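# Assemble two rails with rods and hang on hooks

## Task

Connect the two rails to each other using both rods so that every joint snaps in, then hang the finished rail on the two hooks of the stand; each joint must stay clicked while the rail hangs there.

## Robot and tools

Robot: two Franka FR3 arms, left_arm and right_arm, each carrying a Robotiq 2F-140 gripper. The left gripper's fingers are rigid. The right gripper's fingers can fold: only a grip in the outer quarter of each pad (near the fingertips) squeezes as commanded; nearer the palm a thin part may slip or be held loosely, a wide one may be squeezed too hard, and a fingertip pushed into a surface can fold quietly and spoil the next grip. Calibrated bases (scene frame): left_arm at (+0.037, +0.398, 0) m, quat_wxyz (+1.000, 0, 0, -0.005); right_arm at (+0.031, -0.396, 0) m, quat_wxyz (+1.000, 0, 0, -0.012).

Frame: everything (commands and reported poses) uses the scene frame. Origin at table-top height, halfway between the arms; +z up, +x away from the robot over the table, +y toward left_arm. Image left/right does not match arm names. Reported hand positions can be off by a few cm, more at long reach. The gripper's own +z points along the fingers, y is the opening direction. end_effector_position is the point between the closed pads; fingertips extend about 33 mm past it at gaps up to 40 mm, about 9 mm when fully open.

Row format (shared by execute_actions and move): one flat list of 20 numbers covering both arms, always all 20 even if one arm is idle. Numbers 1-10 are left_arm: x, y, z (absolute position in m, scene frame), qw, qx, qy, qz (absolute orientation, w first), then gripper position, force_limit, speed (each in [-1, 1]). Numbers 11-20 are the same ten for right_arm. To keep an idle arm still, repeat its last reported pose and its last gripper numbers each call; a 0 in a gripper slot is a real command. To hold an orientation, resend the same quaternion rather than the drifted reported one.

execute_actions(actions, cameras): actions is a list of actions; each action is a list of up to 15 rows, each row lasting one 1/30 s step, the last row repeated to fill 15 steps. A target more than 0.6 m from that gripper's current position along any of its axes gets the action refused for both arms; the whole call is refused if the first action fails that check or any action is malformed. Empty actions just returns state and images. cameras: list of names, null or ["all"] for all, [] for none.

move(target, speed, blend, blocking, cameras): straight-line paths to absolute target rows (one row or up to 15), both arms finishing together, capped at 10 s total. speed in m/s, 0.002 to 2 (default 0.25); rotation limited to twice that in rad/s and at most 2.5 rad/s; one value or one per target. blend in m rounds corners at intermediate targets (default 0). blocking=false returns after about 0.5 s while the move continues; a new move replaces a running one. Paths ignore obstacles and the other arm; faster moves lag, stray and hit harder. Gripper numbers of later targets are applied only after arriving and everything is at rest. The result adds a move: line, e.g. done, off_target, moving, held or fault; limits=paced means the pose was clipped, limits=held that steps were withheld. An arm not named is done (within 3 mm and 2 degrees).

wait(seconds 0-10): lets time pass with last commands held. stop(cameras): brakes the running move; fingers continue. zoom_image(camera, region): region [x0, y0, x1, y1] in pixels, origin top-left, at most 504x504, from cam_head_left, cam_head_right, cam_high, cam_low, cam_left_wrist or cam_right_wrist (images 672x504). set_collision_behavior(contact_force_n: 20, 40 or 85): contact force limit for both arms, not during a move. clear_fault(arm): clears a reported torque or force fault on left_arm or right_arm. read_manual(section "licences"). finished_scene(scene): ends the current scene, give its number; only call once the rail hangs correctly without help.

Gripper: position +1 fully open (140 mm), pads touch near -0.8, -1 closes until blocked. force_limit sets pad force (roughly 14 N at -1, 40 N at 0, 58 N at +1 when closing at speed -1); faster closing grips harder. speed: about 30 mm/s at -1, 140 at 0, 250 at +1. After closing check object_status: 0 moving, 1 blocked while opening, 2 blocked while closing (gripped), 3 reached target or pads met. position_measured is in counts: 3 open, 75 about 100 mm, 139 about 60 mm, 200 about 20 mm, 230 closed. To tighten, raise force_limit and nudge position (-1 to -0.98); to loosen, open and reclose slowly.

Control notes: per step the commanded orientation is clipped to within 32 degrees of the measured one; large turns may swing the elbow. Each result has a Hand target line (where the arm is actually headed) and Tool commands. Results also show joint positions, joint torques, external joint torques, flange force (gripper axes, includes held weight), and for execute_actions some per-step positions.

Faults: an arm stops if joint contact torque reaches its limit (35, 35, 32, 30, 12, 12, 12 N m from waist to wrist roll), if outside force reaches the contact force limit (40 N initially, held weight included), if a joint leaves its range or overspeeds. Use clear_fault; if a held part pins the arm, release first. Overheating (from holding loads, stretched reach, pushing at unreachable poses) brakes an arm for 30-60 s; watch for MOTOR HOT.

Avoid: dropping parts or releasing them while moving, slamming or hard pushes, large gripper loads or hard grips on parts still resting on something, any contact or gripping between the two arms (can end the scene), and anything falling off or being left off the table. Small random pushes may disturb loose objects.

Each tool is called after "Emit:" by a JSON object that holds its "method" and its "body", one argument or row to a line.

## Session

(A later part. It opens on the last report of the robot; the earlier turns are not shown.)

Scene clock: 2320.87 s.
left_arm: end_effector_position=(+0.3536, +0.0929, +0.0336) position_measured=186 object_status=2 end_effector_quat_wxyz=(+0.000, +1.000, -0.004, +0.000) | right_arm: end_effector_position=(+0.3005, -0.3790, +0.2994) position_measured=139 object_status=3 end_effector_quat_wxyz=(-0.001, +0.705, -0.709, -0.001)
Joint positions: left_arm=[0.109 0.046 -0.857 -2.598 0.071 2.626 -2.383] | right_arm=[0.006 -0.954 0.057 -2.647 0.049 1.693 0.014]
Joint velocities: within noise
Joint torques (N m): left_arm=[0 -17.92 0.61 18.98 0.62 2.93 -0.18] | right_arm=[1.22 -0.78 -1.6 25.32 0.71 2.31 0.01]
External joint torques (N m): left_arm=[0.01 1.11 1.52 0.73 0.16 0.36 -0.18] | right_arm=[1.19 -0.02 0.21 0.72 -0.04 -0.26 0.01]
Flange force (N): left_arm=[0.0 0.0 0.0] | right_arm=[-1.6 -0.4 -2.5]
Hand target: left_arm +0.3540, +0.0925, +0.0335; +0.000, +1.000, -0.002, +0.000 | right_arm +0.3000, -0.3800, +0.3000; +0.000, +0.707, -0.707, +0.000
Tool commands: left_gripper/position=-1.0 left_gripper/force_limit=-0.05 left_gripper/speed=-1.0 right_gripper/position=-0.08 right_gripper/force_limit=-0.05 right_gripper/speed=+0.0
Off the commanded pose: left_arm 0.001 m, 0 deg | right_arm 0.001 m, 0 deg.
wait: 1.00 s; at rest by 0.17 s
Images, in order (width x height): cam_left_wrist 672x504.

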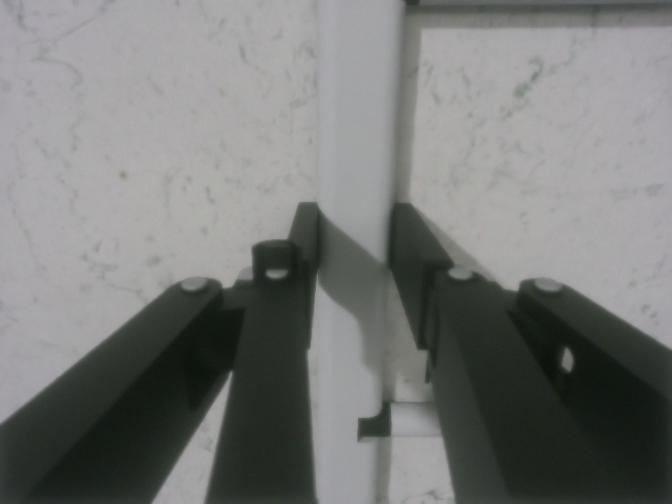

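Emit:
{"method": "move", "body": {
  "target": [
    [0.354,0.0925,0.042,0,1,-0.002,0,-1,-0.05,-1,0.30,-0.38,0.30,0,0.7071,-0.7071,0,-0.08,-0.05,0]
  ],
  "speed": [0.03],
  "cameras": []
}}

Emit:
{"method": "move", "body": {
  "target": [
    [0.362,0.0727,0.0415,0,0.9659,-0.2588,0,-1,-0.05,-1,0.30,-0.38,0.30,0,0.7071,-0.7071,0,-0.08,-0.05,0],
    [0.3927,0.022,0.0405,0,0.866,-0.5,0,-1,-0.05,-1,0.30,-0.38,0.30,0,0.7071,-0.7071,0,-0.08,-0.05,0],
    [0.424,-0.035,0.0395,0,0.7071,-0.7071,0,-1,-0.05,-1,0.30,-0.38,0.30,0,0.7071,-0.7071,0,-0.08,-0.05,0]
  ],
  "speed": [0.1,0.1,0.1],
  "blend": [0.01,0.01,0]
}}

Scene clock: 2332.73 s.
left_arm: end_effector_position=(+0.3523, +0.0943, +0.0400) position_measured=186 object_status=2 end_effector_quat_wxyz=(-0.002, +1.000, +0.001, -0.003) | right_arm: end_effector_position=(+0.3005, -0.3790, +0.2994) position_measured=139 object_status=3 end_effector_quat_wxyz=(-0.001, +0.705, -0.709, -0.001)
Joint positions: left_arm=[0.109 0.017 -0.863 -2.598 0.023 2.603 -2.356] | right_arm=[0.006 -0.954 0.057 -2.647 0.049 1.693 0.014]
Joint velocities: left_arm=[0.001 0.001 -0.001 0 -0.002 -0.002 0.006] | right_arm=[within noise]
Joint torques (N m): left_arm=[-0.13 -19.71 0.42 20.96 -0.03 2.98 0.3] | right_arm=[1.24 -0.69 -1.58 25.37 0.71 2.31 0.03]
External joint torques (N m): left_arm=[-0.09 -1.32 0.79 2.37 -0.51 0.41 0.3] | right_arm=[1.27 0.15 0.29 0.71 -0.04 -0.28 0.03]
Flange force (N): left_arm=[0.2 -1.9 -8.7] | right_arm=[-1.9 -1.0 -2.5]
Hand target: left_arm +0.3540, +0.0925, +0.0420; +0.000, +1.000, -0.002, +0.000 | right_arm +0.3000, -0.3800, +0.3000; +0.000, +0.707, -0.707, +0.000
Off the commanded pose: left_arm 0.003 m, 1 deg | right_arm 0.001 m, 0 deg.
move: done
No camera images: "cameras" was empty.

Scene clock: 2341.60 s.
left_arm: end_effector_position=(+0.4227, -0.0340, +0.0377) position_measured=186 object_status=2 end_effector_quat_wxyz=(+0.001, +0.711, -0.703, -0.002) | right_arm: end_effector_position=(+0.3005, -0.3790, +0.2995) position_measured=139 object_status=3 end_effector_quat_wxyz=(-0.001, +0.705, -0.709, -0.001)
Joint positions: left_arm=[0.097 0.597 -0.969 -2.069 0.675 2.309 -1.297] | right_arm=[0.006 -0.954 0.057 -2.646 0.049 1.693 0.014]
Joint velocities: left_arm=[-0.001 0.001 0 0.001 0.001 -0.001 0.005] | right_arm=[within noise]
Joint torques (N m): left_arm=[0.63 -32.14 -15.75 20.98 0.82 2.49 0.44] | right_arm=[1.22 -0.76 -1.6 25.27 0.73 2.32 -0.02]
External joint torques (N m): left_arm=[0.64 -0.19 -0.75 2.2 0.19 -0.16 0.44] | right_arm=[1.2 -0.04 0.25 0.7 -0.02 -0.26 -0.02]
Flange force (N): left_arm=[3.2 -5.2 -3.2] | right_arm=[-1.7 -0.3 -2.4]
Hand target: left_arm +0.4240, -0.0350, +0.0395; +0.000, +0.707, -0.707, +0.000 | right_arm +0.3000, -0.3800, +0.3000; +0.000, +0.707, -0.707, +0.000
Off the commanded pose: left_arm 0.002 m, 1 deg | right_arm 0.001 m, 0 deg.
move: done

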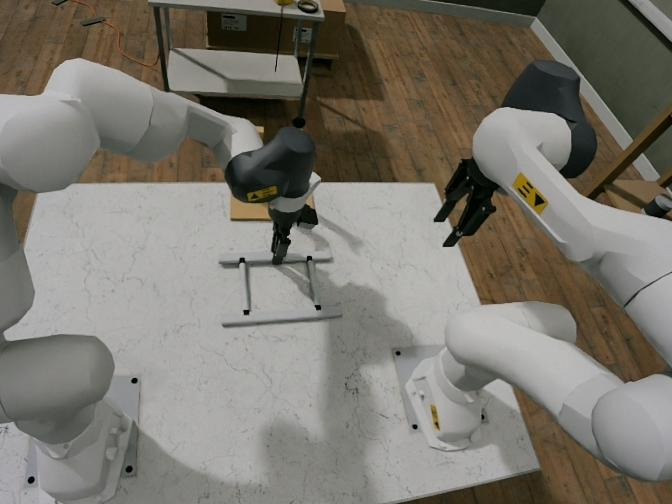

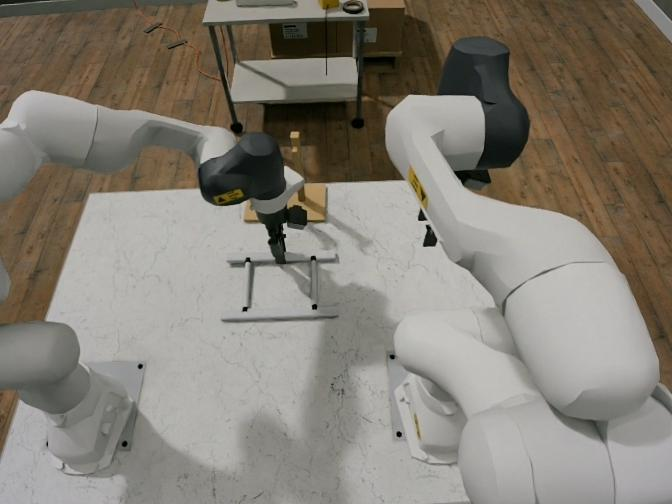

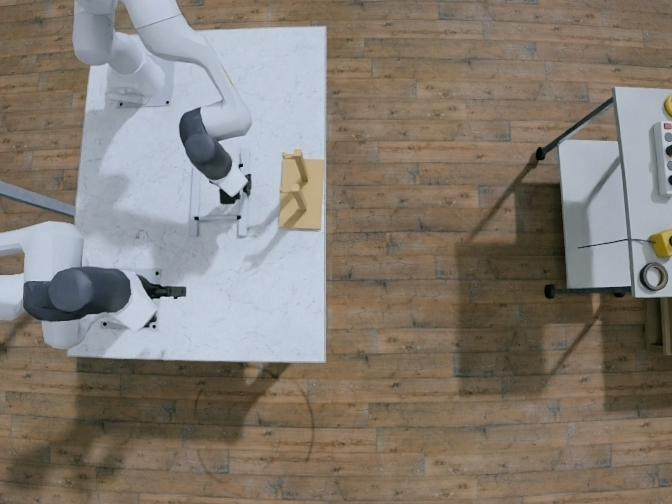

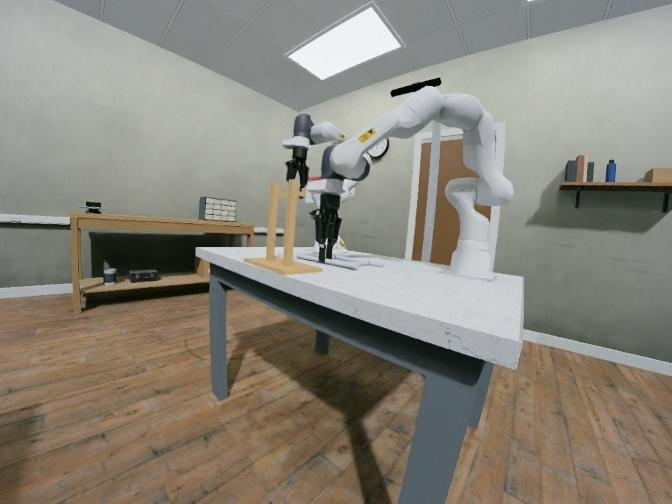

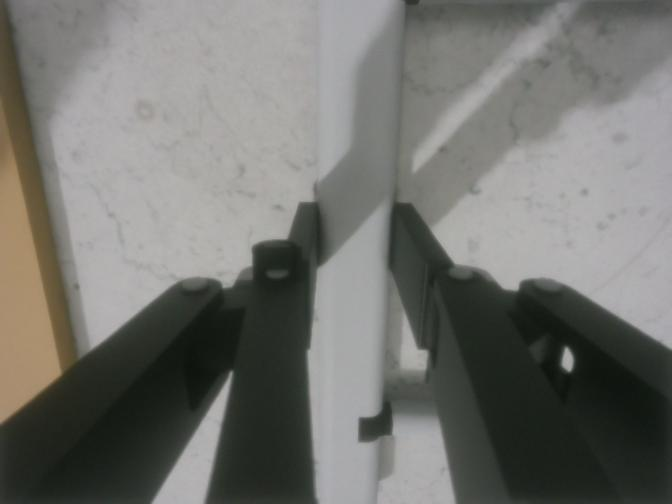

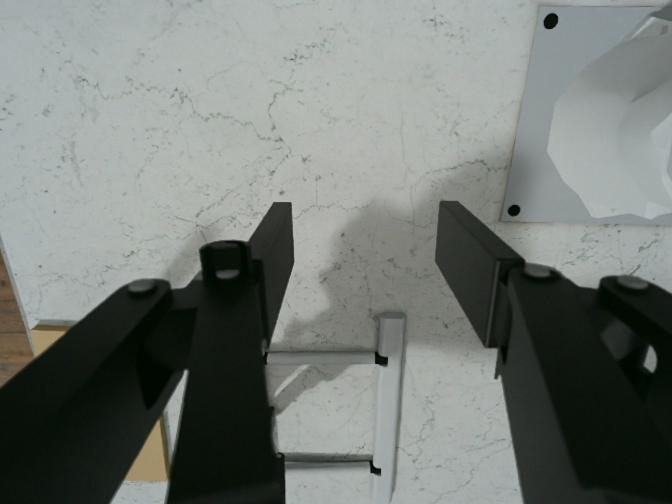

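Emit:
{"method": "move", "body": {
  "target": [
    [0.4238,-0.035,0.088,-0.1228,0.6964,-0.6964,0.1228,-1,-0.05,-1,0.30,-0.38,0.30,0,0.7071,-0.7071,0,-0.08,-0.05,0],
    [0.4256,-0.035,0.1365,-0.2418,0.6645,-0.6645,0.2418,-1,-0.05,-1,0.30,-0.38,0.30,0,0.7071,-0.7071,0,-0.08,-0.05,0]
  ],
  "speed": [0.08,0.08],
  "blend": [0.01,0]
}}

Scene clock: 2366.63 s.
left_arm: end_effector_position=(+0.4230, -0.0350, +0.1334) position_measured=186 object_status=2 end_effector_quat_wxyz=(-0.240, +0.662, -0.669, +0.238) | right_arm: end_effector_position=(+0.3005, -0.3790, +0.2995) position_measured=139 object_status=3 end_effector_quat_wxyz=(-0.001, +0.705, -0.709, -0.001)
Joint positions: left_arm=[-0.184 0.092 -0.851 -2.381 1.212 2.444 -1.995] | right_arm=[0.006 -0.954 0.057 -2.646 0.049 1.693 0.014]
Joint velocities: left_arm=[-0.001 0 0 0 0.001 -0.001 -0.006] | right_arm=[within noise]
Joint torques (N m): left_arm=[-0.05 -23.27 -0.79 23.77 0.49 1.09 -0.48] | right_arm=[1.24 -0.72 -1.55 25.35 0.74 2.34 -0.03]
External joint torques (N m): left_arm=[-0.08 -1.47 1.26 2.31 0.45 -0.24 -0.41] | right_arm=[1.21 0.09 0.28 0.69 -0.01 -0.25 -0.03]
Flange force (N): left_arm=[3.0 -1.8 2.1] | right_arm=[-1.8 -0.9 -2.4]
Hand target: left_arm +0.4256, -0.0350, +0.1365; -0.242, +0.664, -0.665, +0.242 | right_arm +0.3000, -0.3800, +0.3000; +0.000, +0.707, -0.707, +0.000
Off the commanded pose: left_arm 0.004 m, 1 deg | right_arm 0.001 m, 0 deg.
move: off_target (left_arm)

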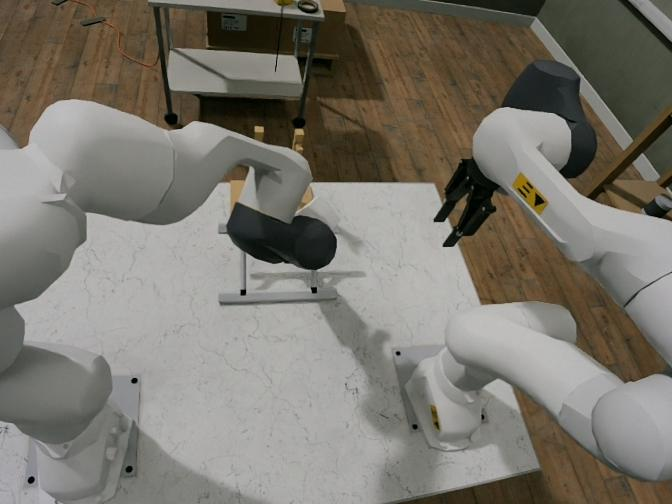

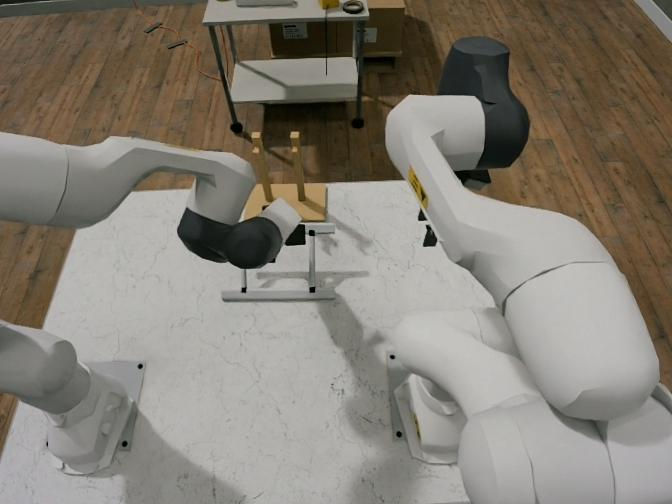

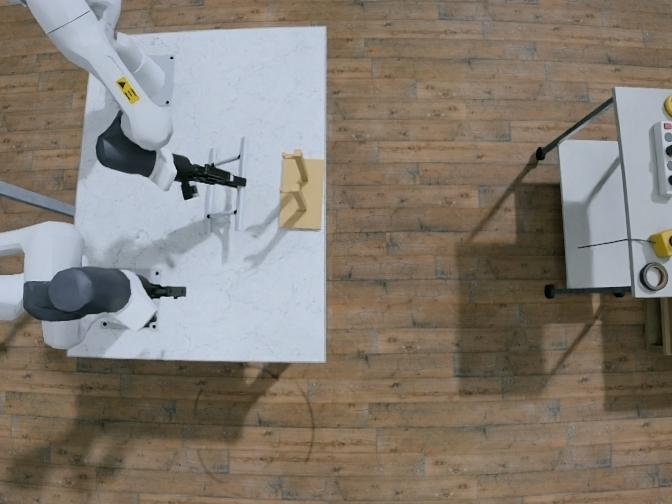

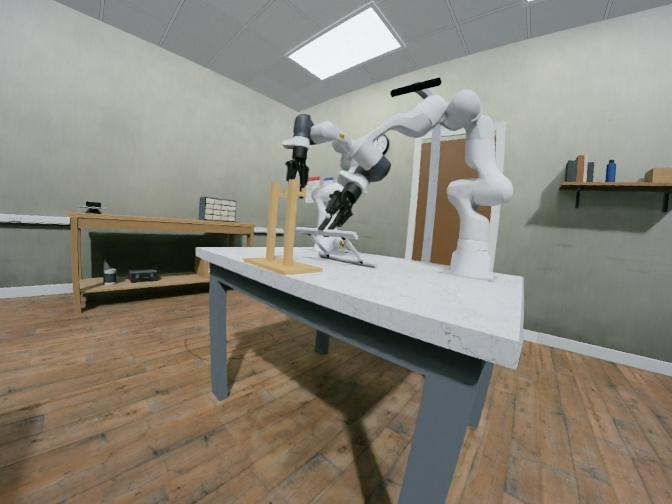

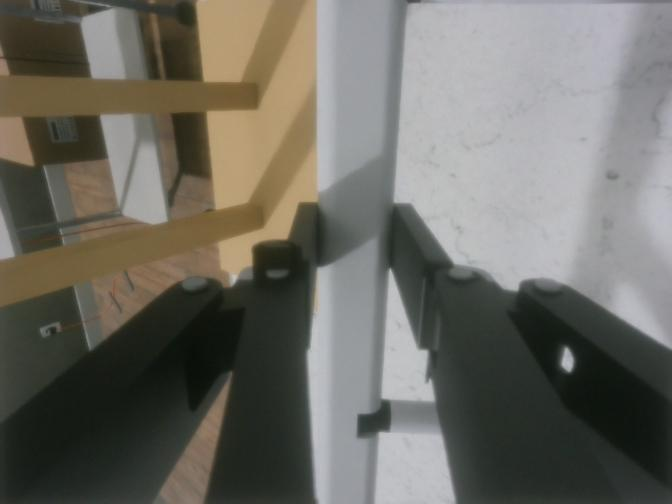

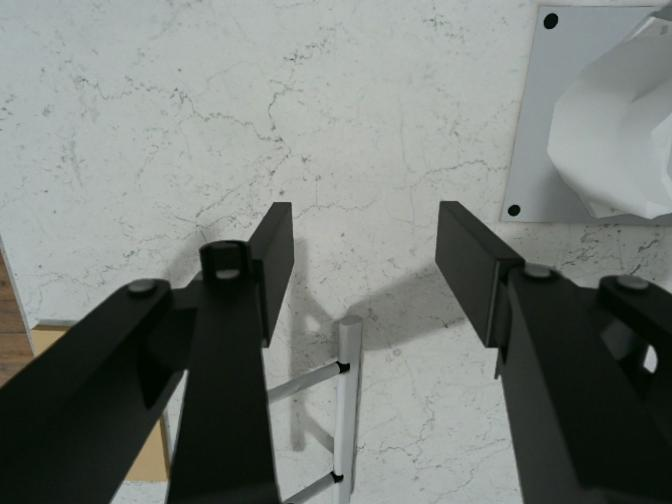

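Emit:
{"method": "move", "body": {
  "target": [
    [0.4306,-0.035,0.169,-0.3536,0.6124,-0.6124,0.3536,-1,-0.05,-1,0.30,-0.38,0.30,0,0.7071,-0.7071,0,-0.08,-0.05,0]
  ],
  "speed": [0.08]
}}

Scene clock: 2416.80 s.
left_arm: end_effector_position=(+0.4277, -0.0351, +0.1652) position_measured=186 object_status=2 end_effector_quat_wxyz=(-0.351, +0.611, -0.617, +0.349) | right_arm: end_effector_position=(+0.3004, -0.3790, +0.2995) position_measured=139 object_status=3 end_effector_quat_wxyz=(-0.001, +0.705, -0.709, -0.001)
Joint positions: left_arm=[-0.338 0.115 -0.857 -2.428 1.559 2.139 -2.375] | right_arm=[0.006 -0.954 0.057 -2.646 0.049 1.693 0.014]
Joint velocities: left_arm=[-0.001 0.001 0 0 0 -0.002 -0.004] | right_arm=[within noise]
Joint torques (N m): left_arm=[-0.19 -23.3 -1.22 22.86 1.31 -1.29 -0.29] | right_arm=[1.2 -0.76 -1.59 25.36 0.74 2.34 0.04]
External joint torques (N m): left_arm=[-0.11 -1.13 1.34 2.45 0.77 -1.01 -0.21] | right_arm=[1.19 -0.03 0.24 0.8 -0.01 -0.23 0.04]
Flange force (N): left_arm=[6.0 -0.1 4.2] | right_arm=[-1.8 -0.6 -2.6]
Hand target: left_arm +0.4306, -0.0350, +0.1690; -0.353, +0.612, -0.612, +0.354 | right_arm +0.3000, -0.3800, +0.3000; +0.000, +0.707, -0.707, +0.000
Off the commanded pose: left_arm 0.005 m, 1 deg | right_arm 0.001 m, 0 deg.
move: off_target (left_arm)

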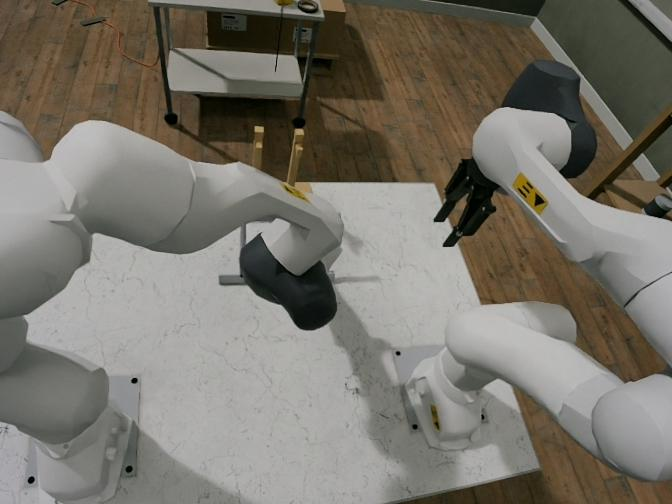

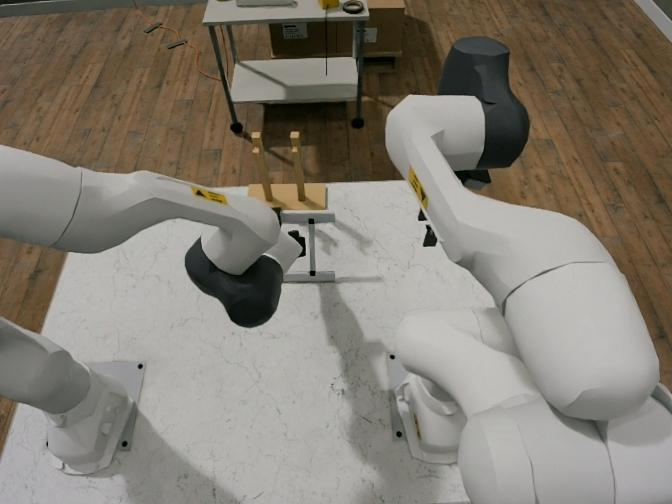

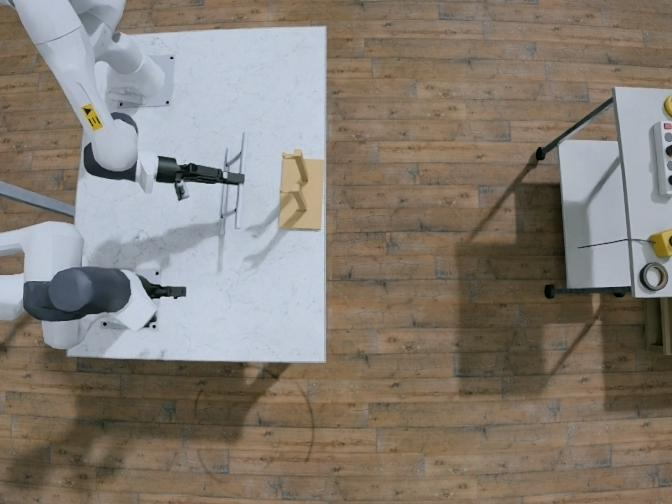

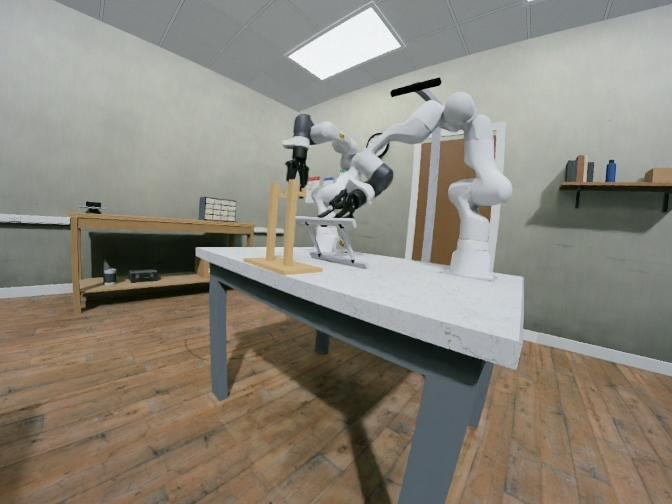

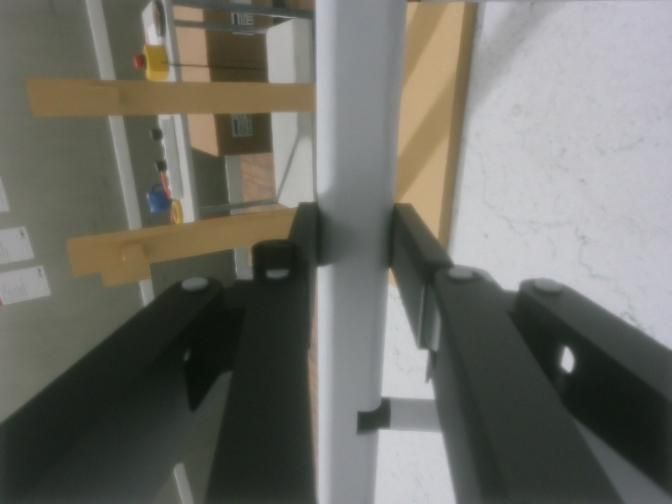

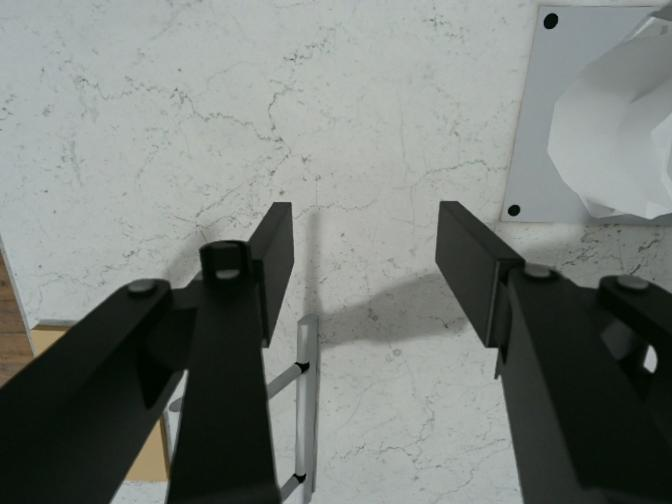

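Emit:
{"method": "move", "body": {
  "target": [
    [0.4385,-0.035,0.183,-0.4305,0.561,-0.561,0.4305,-1,-0.05,-1,0.30,-0.38,0.30,0,0.7071,-0.7071,0,-0.08,-0.05,0],
    [0.448,-0.035,0.187,-0.5,0.5,-0.5,0.5,-1,-0.05,-1,0.30,-0.38,0.30,0,0.7071,-0.7071,0,-0.08,-0.05,0]
  ],
  "speed": [0.08,0.08],
  "blend": [0.005,0]
}}

Emit:
{"method": "zoom_image", "body": {
  "camera": "cam_low",
  "region": [270, 170, 420, 290]
}}

Scene clock: 2434.43 s.
left_arm: end_effector_position=(+0.4450, -0.0341, +0.1776) position_measured=186 object_status=2 end_effector_quat_wxyz=(+0.497, -0.502, +0.509, -0.492) | right_arm: end_effector_position=(+0.3004, -0.3790, +0.2995) position_measured=139 object_status=3 end_effector_quat_wxyz=(-0.001, +0.705, -0.709, -0.001)
Joint positions: left_arm=[-0.686 0.476 -0.655 -2.402 1.925 1.433 -2.711] | right_arm=[0.006 -0.954 0.057 -2.646 0.049 1.693 0.014]
Joint velocities: left_arm=[-0.002 0 0.001 0.001 0.001 0 -0.005] | right_arm=[within noise]
Joint torques (N m): left_arm=[-0.5 -35.49 -6.35 17.82 2.09 -4.42 -0.25] | right_arm=[1.27 -0.72 -1.61 25.3 0.73 2.33 0.02]
External joint torques (N m): left_arm=[-0.56 -3.06 0.92 3.05 0.79 -2.1 -0.15] | right_arm=[1.27 0.05 0.24 0.71 -0.01 -0.24 0.02]
Flange force (N): left_arm=[5.0 -1.1 0.8] | right_arm=[-1.8 -0.7 -2.4]
Hand target: left_arm +0.4479, -0.0350, +0.1870; +0.500, -0.500, +0.500, -0.500 | right_arm +0.3000, -0.3800, +0.3000; +0.000, +0.707, -0.707, +0.000
Off the commanded pose: left_arm 0.010 m, 1 deg | right_arm 0.001 m, 0 deg.
move: off_target (left_arm)

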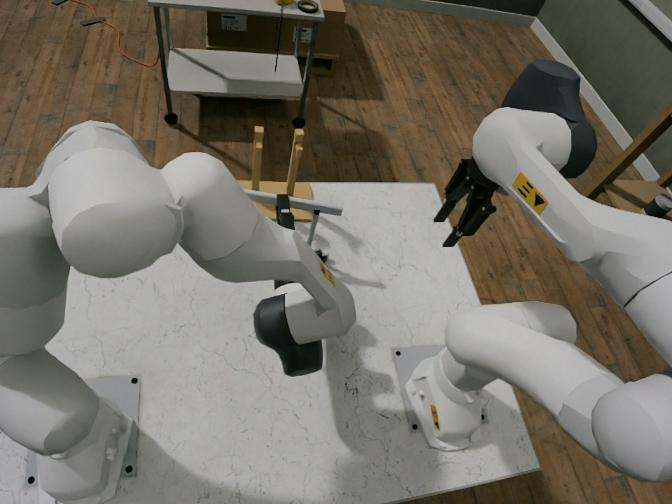

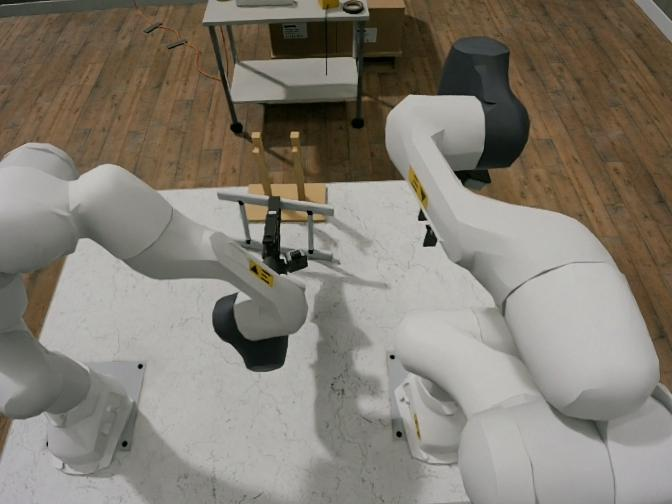

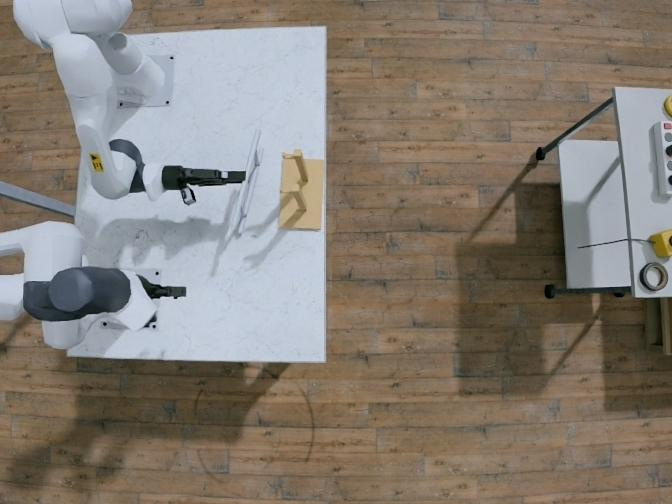

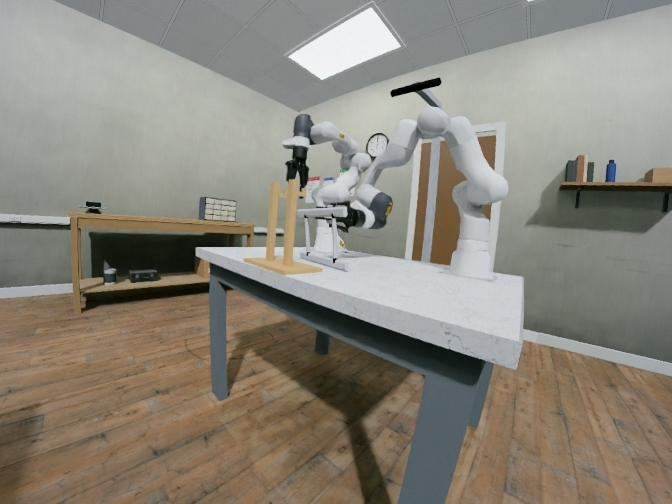

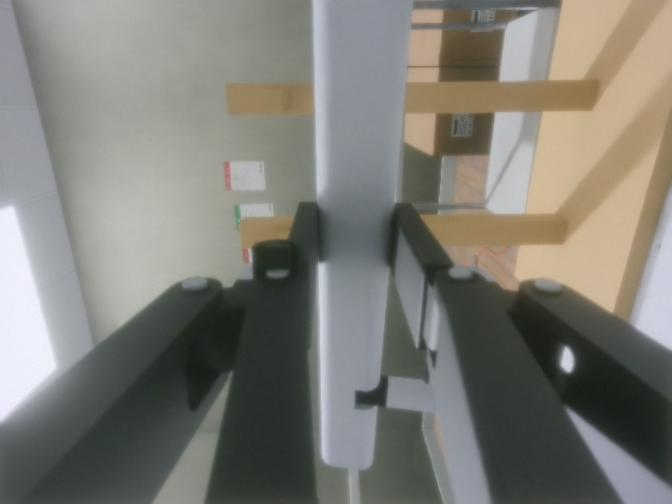

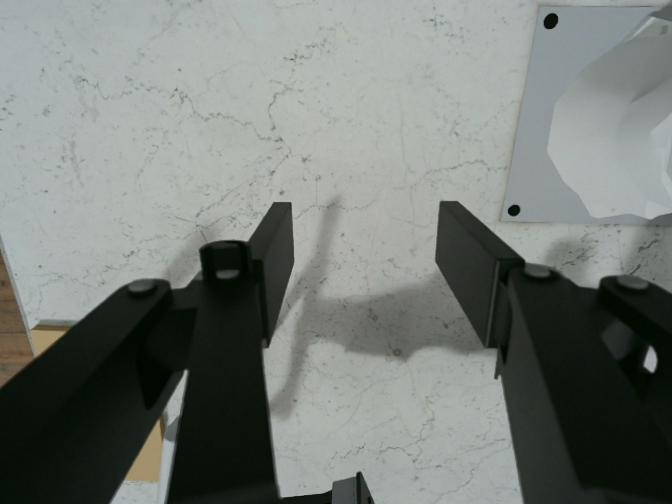

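Scaled by 3.360 from the camera's 672x504 image, which has a finer 960x720 frame.

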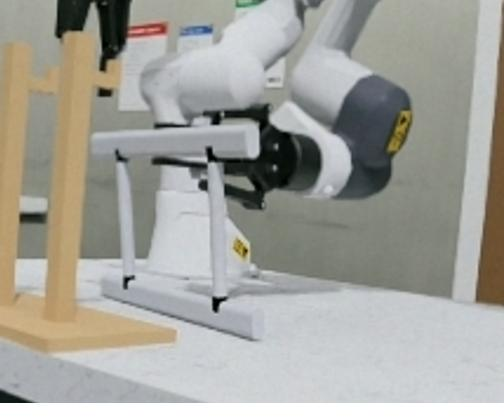

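Emit:
{"method": "move", "body": {
  "target": [
    [0.448,-0.035,0.205,-0.5,0.5,-0.5,0.5,-1,-0.05,-1,0.30,-0.38,0.30,0,0.7071,-0.7071,0,-0.08,-0.05,0]
  ],
  "speed": [0.05],
  "cameras": ["cam_low","cam_left_wrist","cam_high"]
}}

Emit:
{"method": "zoom_image", "body": {
  "camera": "cam_low",
  "region": [270, 170, 420, 290]
}}

Emit:
{"method": "zoom_image", "body": {
  "camera": "cam_high",
  "region": [170, 110, 340, 250]
}}

Scene clock: 2454.50 s.
left_arm: end_effector_position=(+0.4460, -0.0343, +0.1961) position_measured=186 object_status=2 end_effector_quat_wxyz=(+0.495, -0.503, +0.505, -0.496) | right_arm: end_effector_position=(+0.3005, -0.3790, +0.2995) position_measured=139 object_status=3 end_effector_quat_wxyz=(-0.001, +0.705, -0.709, -0.001)
Joint positions: left_arm=[-0.682 0.419 -0.66 -2.415 1.906 1.462 -2.698] | right_arm=[0.006 -0.954 0.057 -2.646 0.049 1.693 0.014]
Joint velocities: left_arm=[0 0 0.001 0 -0.002 0.004 0.006] | right_arm=[within noise]
Joint torques (N m): left_arm=[-0.53 -35.4 -5.91 18.21 1.86 -3.97 0.14] | right_arm=[1.24 -0.72 -1.6 25.31 0.74 2.33 -0.03]
External joint torques (N m): left_arm=[-0.52 -3.79 0.62 2.57 0.54 -1.67 0.24] | right_arm=[1.24 0.01 0.23 0.71 -0.01 -0.25 -0.03]
Flange force (N): left_arm=[2.1 -5.9 0.2] | right_arm=[-1.7 -0.5 -2.4]
Hand target: left_arm +0.4480, -0.0350, +0.2050; +0.500, -0.500, +0.500, -0.500 | right_arm +0.3000, -0.3800, +0.3000; +0.000, +0.707, -0.707, +0.000
Off the commanded pose: left_arm 0.009 m, 1 deg | right_arm 0.001 m, 0 deg.
move: off_target (left_arm)
Images, in order (width x height): cam_high 672x504, cam_low 672x504, cam_left_wrist 672x504.

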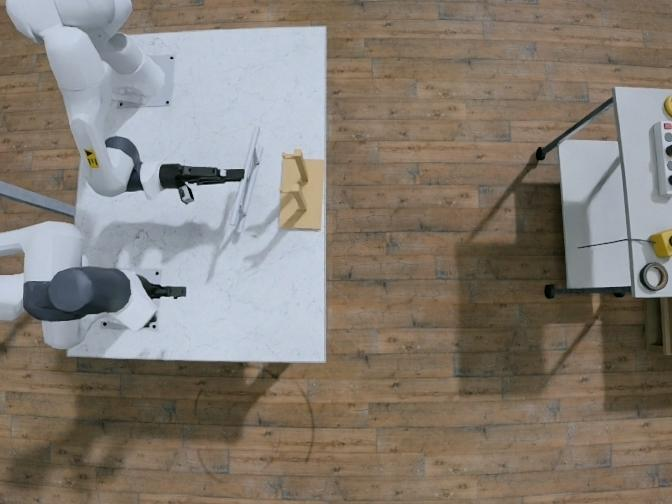

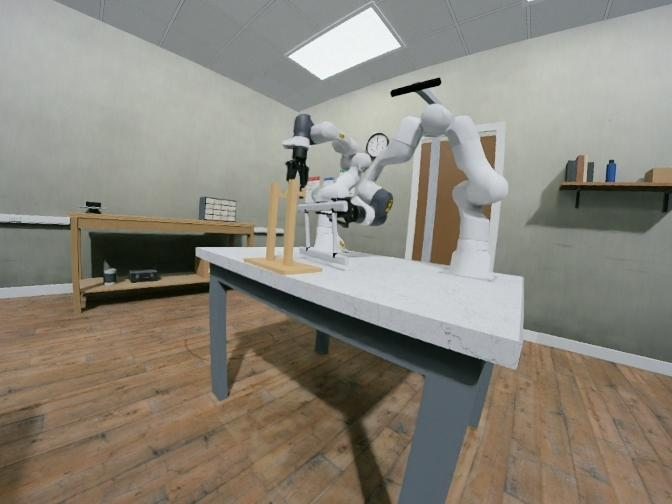

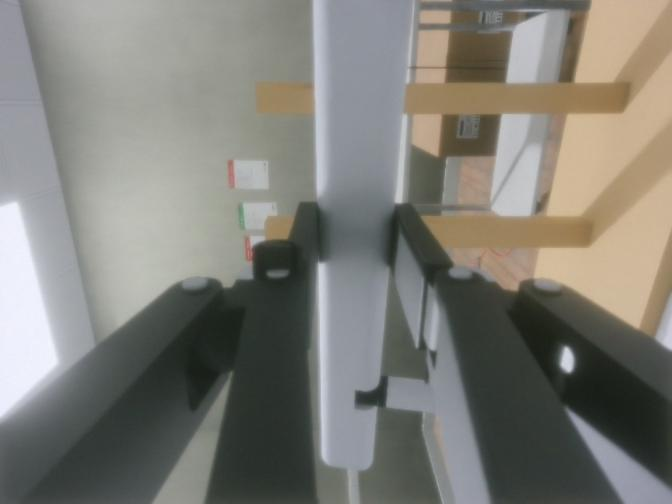

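Scaled by 3.360 from the camera's 672x504 image, which has a finer 960x720 frame.

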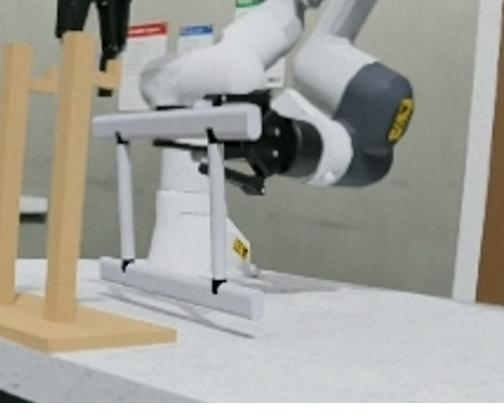

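Scaled by 2.965 from the camera's 672x504 image, which has a finer 960x720 frame.

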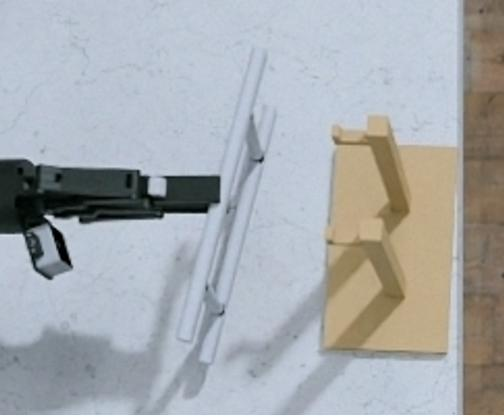

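Emit:
{"method": "move", "body": {
  "target": [
    [0.45,-0.037,0.285,0.5377,-0.5377,0.4592,-0.4592,-1,-0.05,-1,0.30,-0.38,0.30,0,0.7071,-0.7071,0,-0.08,-0.05,0]
  ],
  "speed": [0.08]
}}

Emit:
{"method": "zoom_image", "body": {
  "camera": "cam_high",
  "region": [170, 110, 340, 250]
}}

Emit:
{"method": "zoom_image", "body": {
  "camera": "cam_low",
  "region": [250, 150, 420, 290]
}}

Scene clock: 2513.40 s.
left_arm: end_effector_position=(+0.4480, -0.0376, +0.2747) position_measured=186 object_status=2 end_effector_quat_wxyz=(+0.532, -0.540, +0.466, -0.456) | right_arm: end_effector_position=(+0.3005, -0.3790, +0.2995) position_measured=139 object_status=3 end_effector_quat_wxyz=(-0.001, +0.705, -0.709, -0.001)
Joint positions: left_arm=[-0.699 0.306 -0.69 -2.294 1.708 1.455 -2.516] | right_arm=[0.006 -0.954 0.057 -2.646 0.049 1.693 0.014]
Joint velocities: left_arm=[-0.001 -0.001 0 0.001 0.001 0 0.006] | right_arm=[within noise]
Joint torques (N m): left_arm=[-0.62 -34.87 -4 22.43 2.63 -3.97 0.16] | right_arm=[1.26 -0.72 -1.6 25.32 0.76 2.34 -0.01]
External joint torques (N m): left_arm=[-0.63 -3.47 1.15 3.25 0.87 -1.9 0.26] | right_arm=[1.29 0.18 0.26 0.58 0.01 -0.26 -0.01]
Flange force (N): left_arm=[5.6 -4.5 -0.4] | right_arm=[-1.9 -1.0 -2.1]
Hand target: left_arm +0.4499, -0.0370, +0.2849; +0.538, -0.538, +0.459, -0.459 | right_arm +0.3000, -0.3800, +0.3000; +0.000, +0.707, -0.707, +0.000
Off the commanded pose: left_arm 0.011 m, 1 deg | right_arm 0.001 m, 0 deg.
move: off_target (left_arm)

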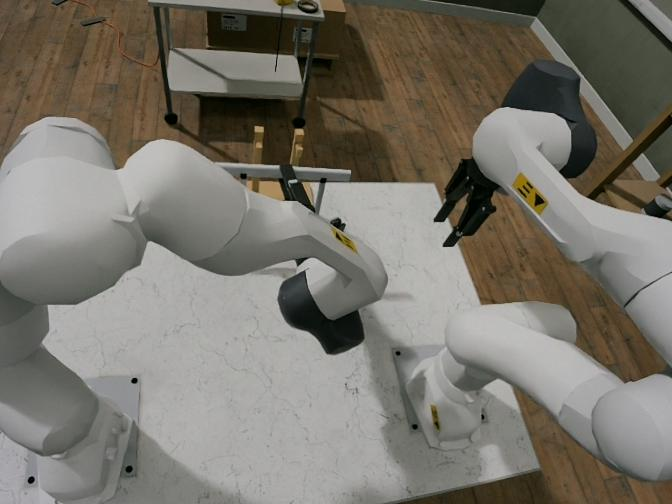

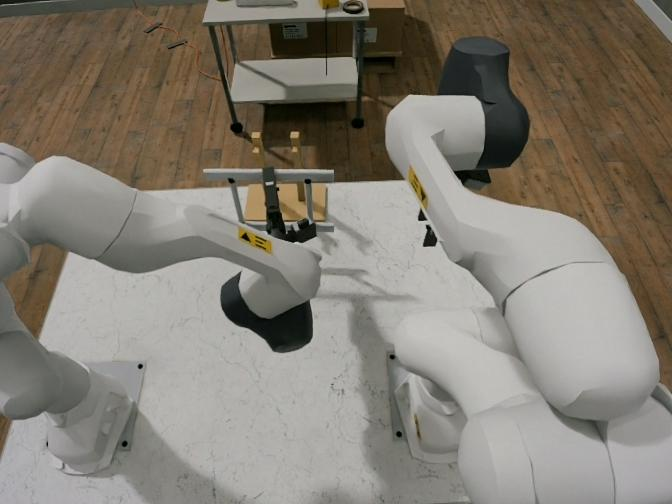

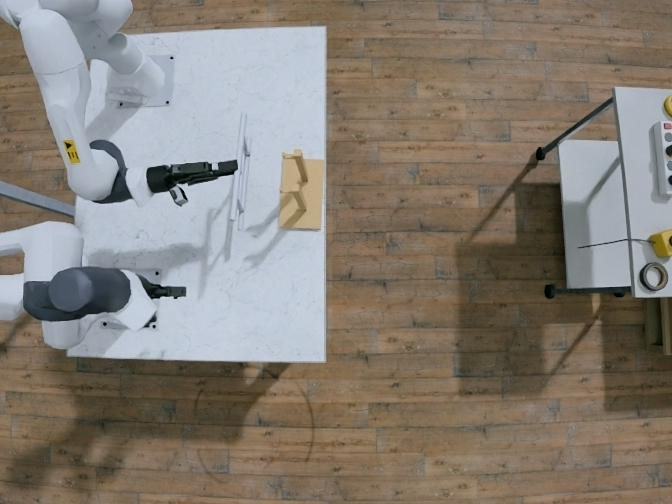

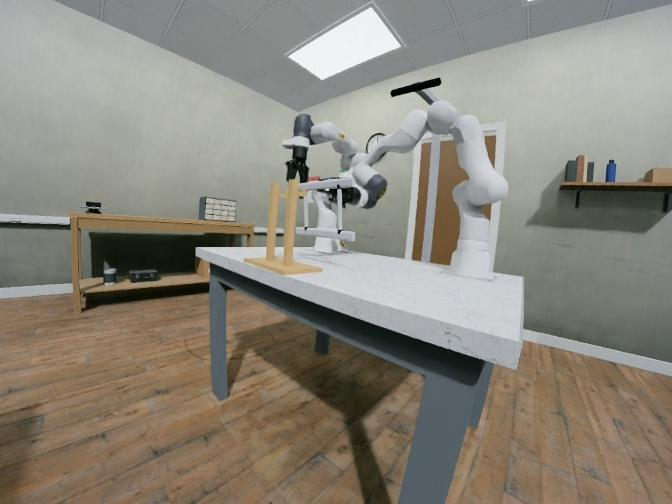

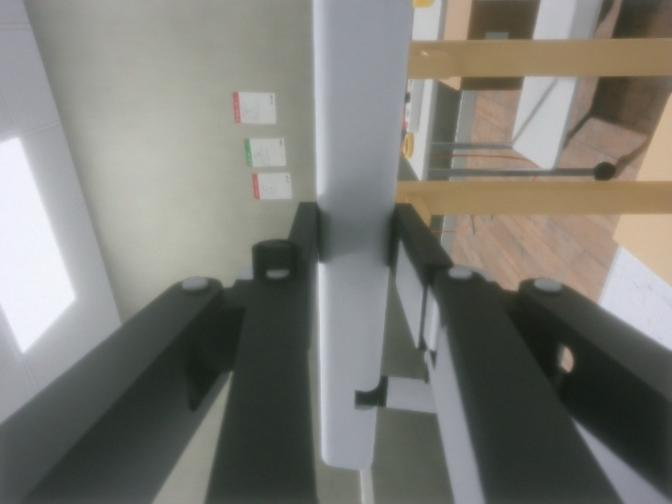

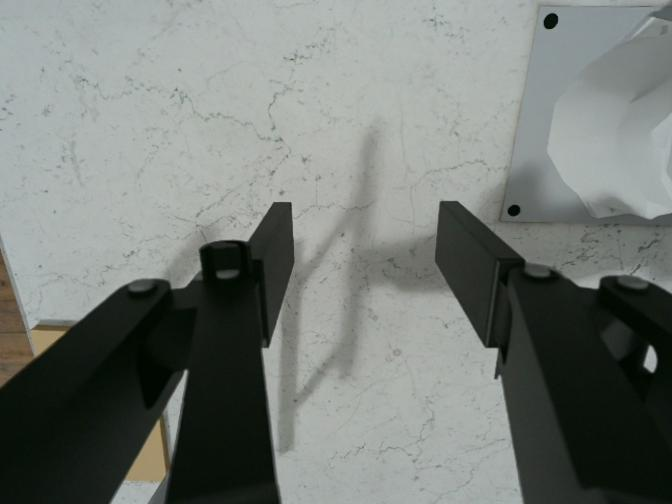

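Scaled by 2.965 from the camera's 672x504 image, which has a finer 960x720 frame.

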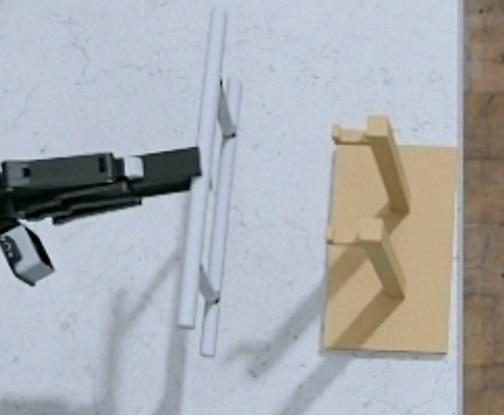

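Scaled by 2.965 from the camera's 672x504 image, which has a finer 960x720 frame.

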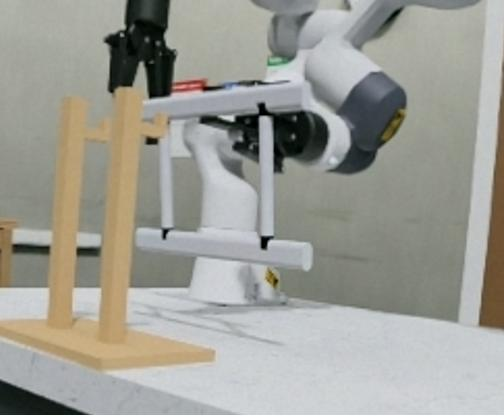

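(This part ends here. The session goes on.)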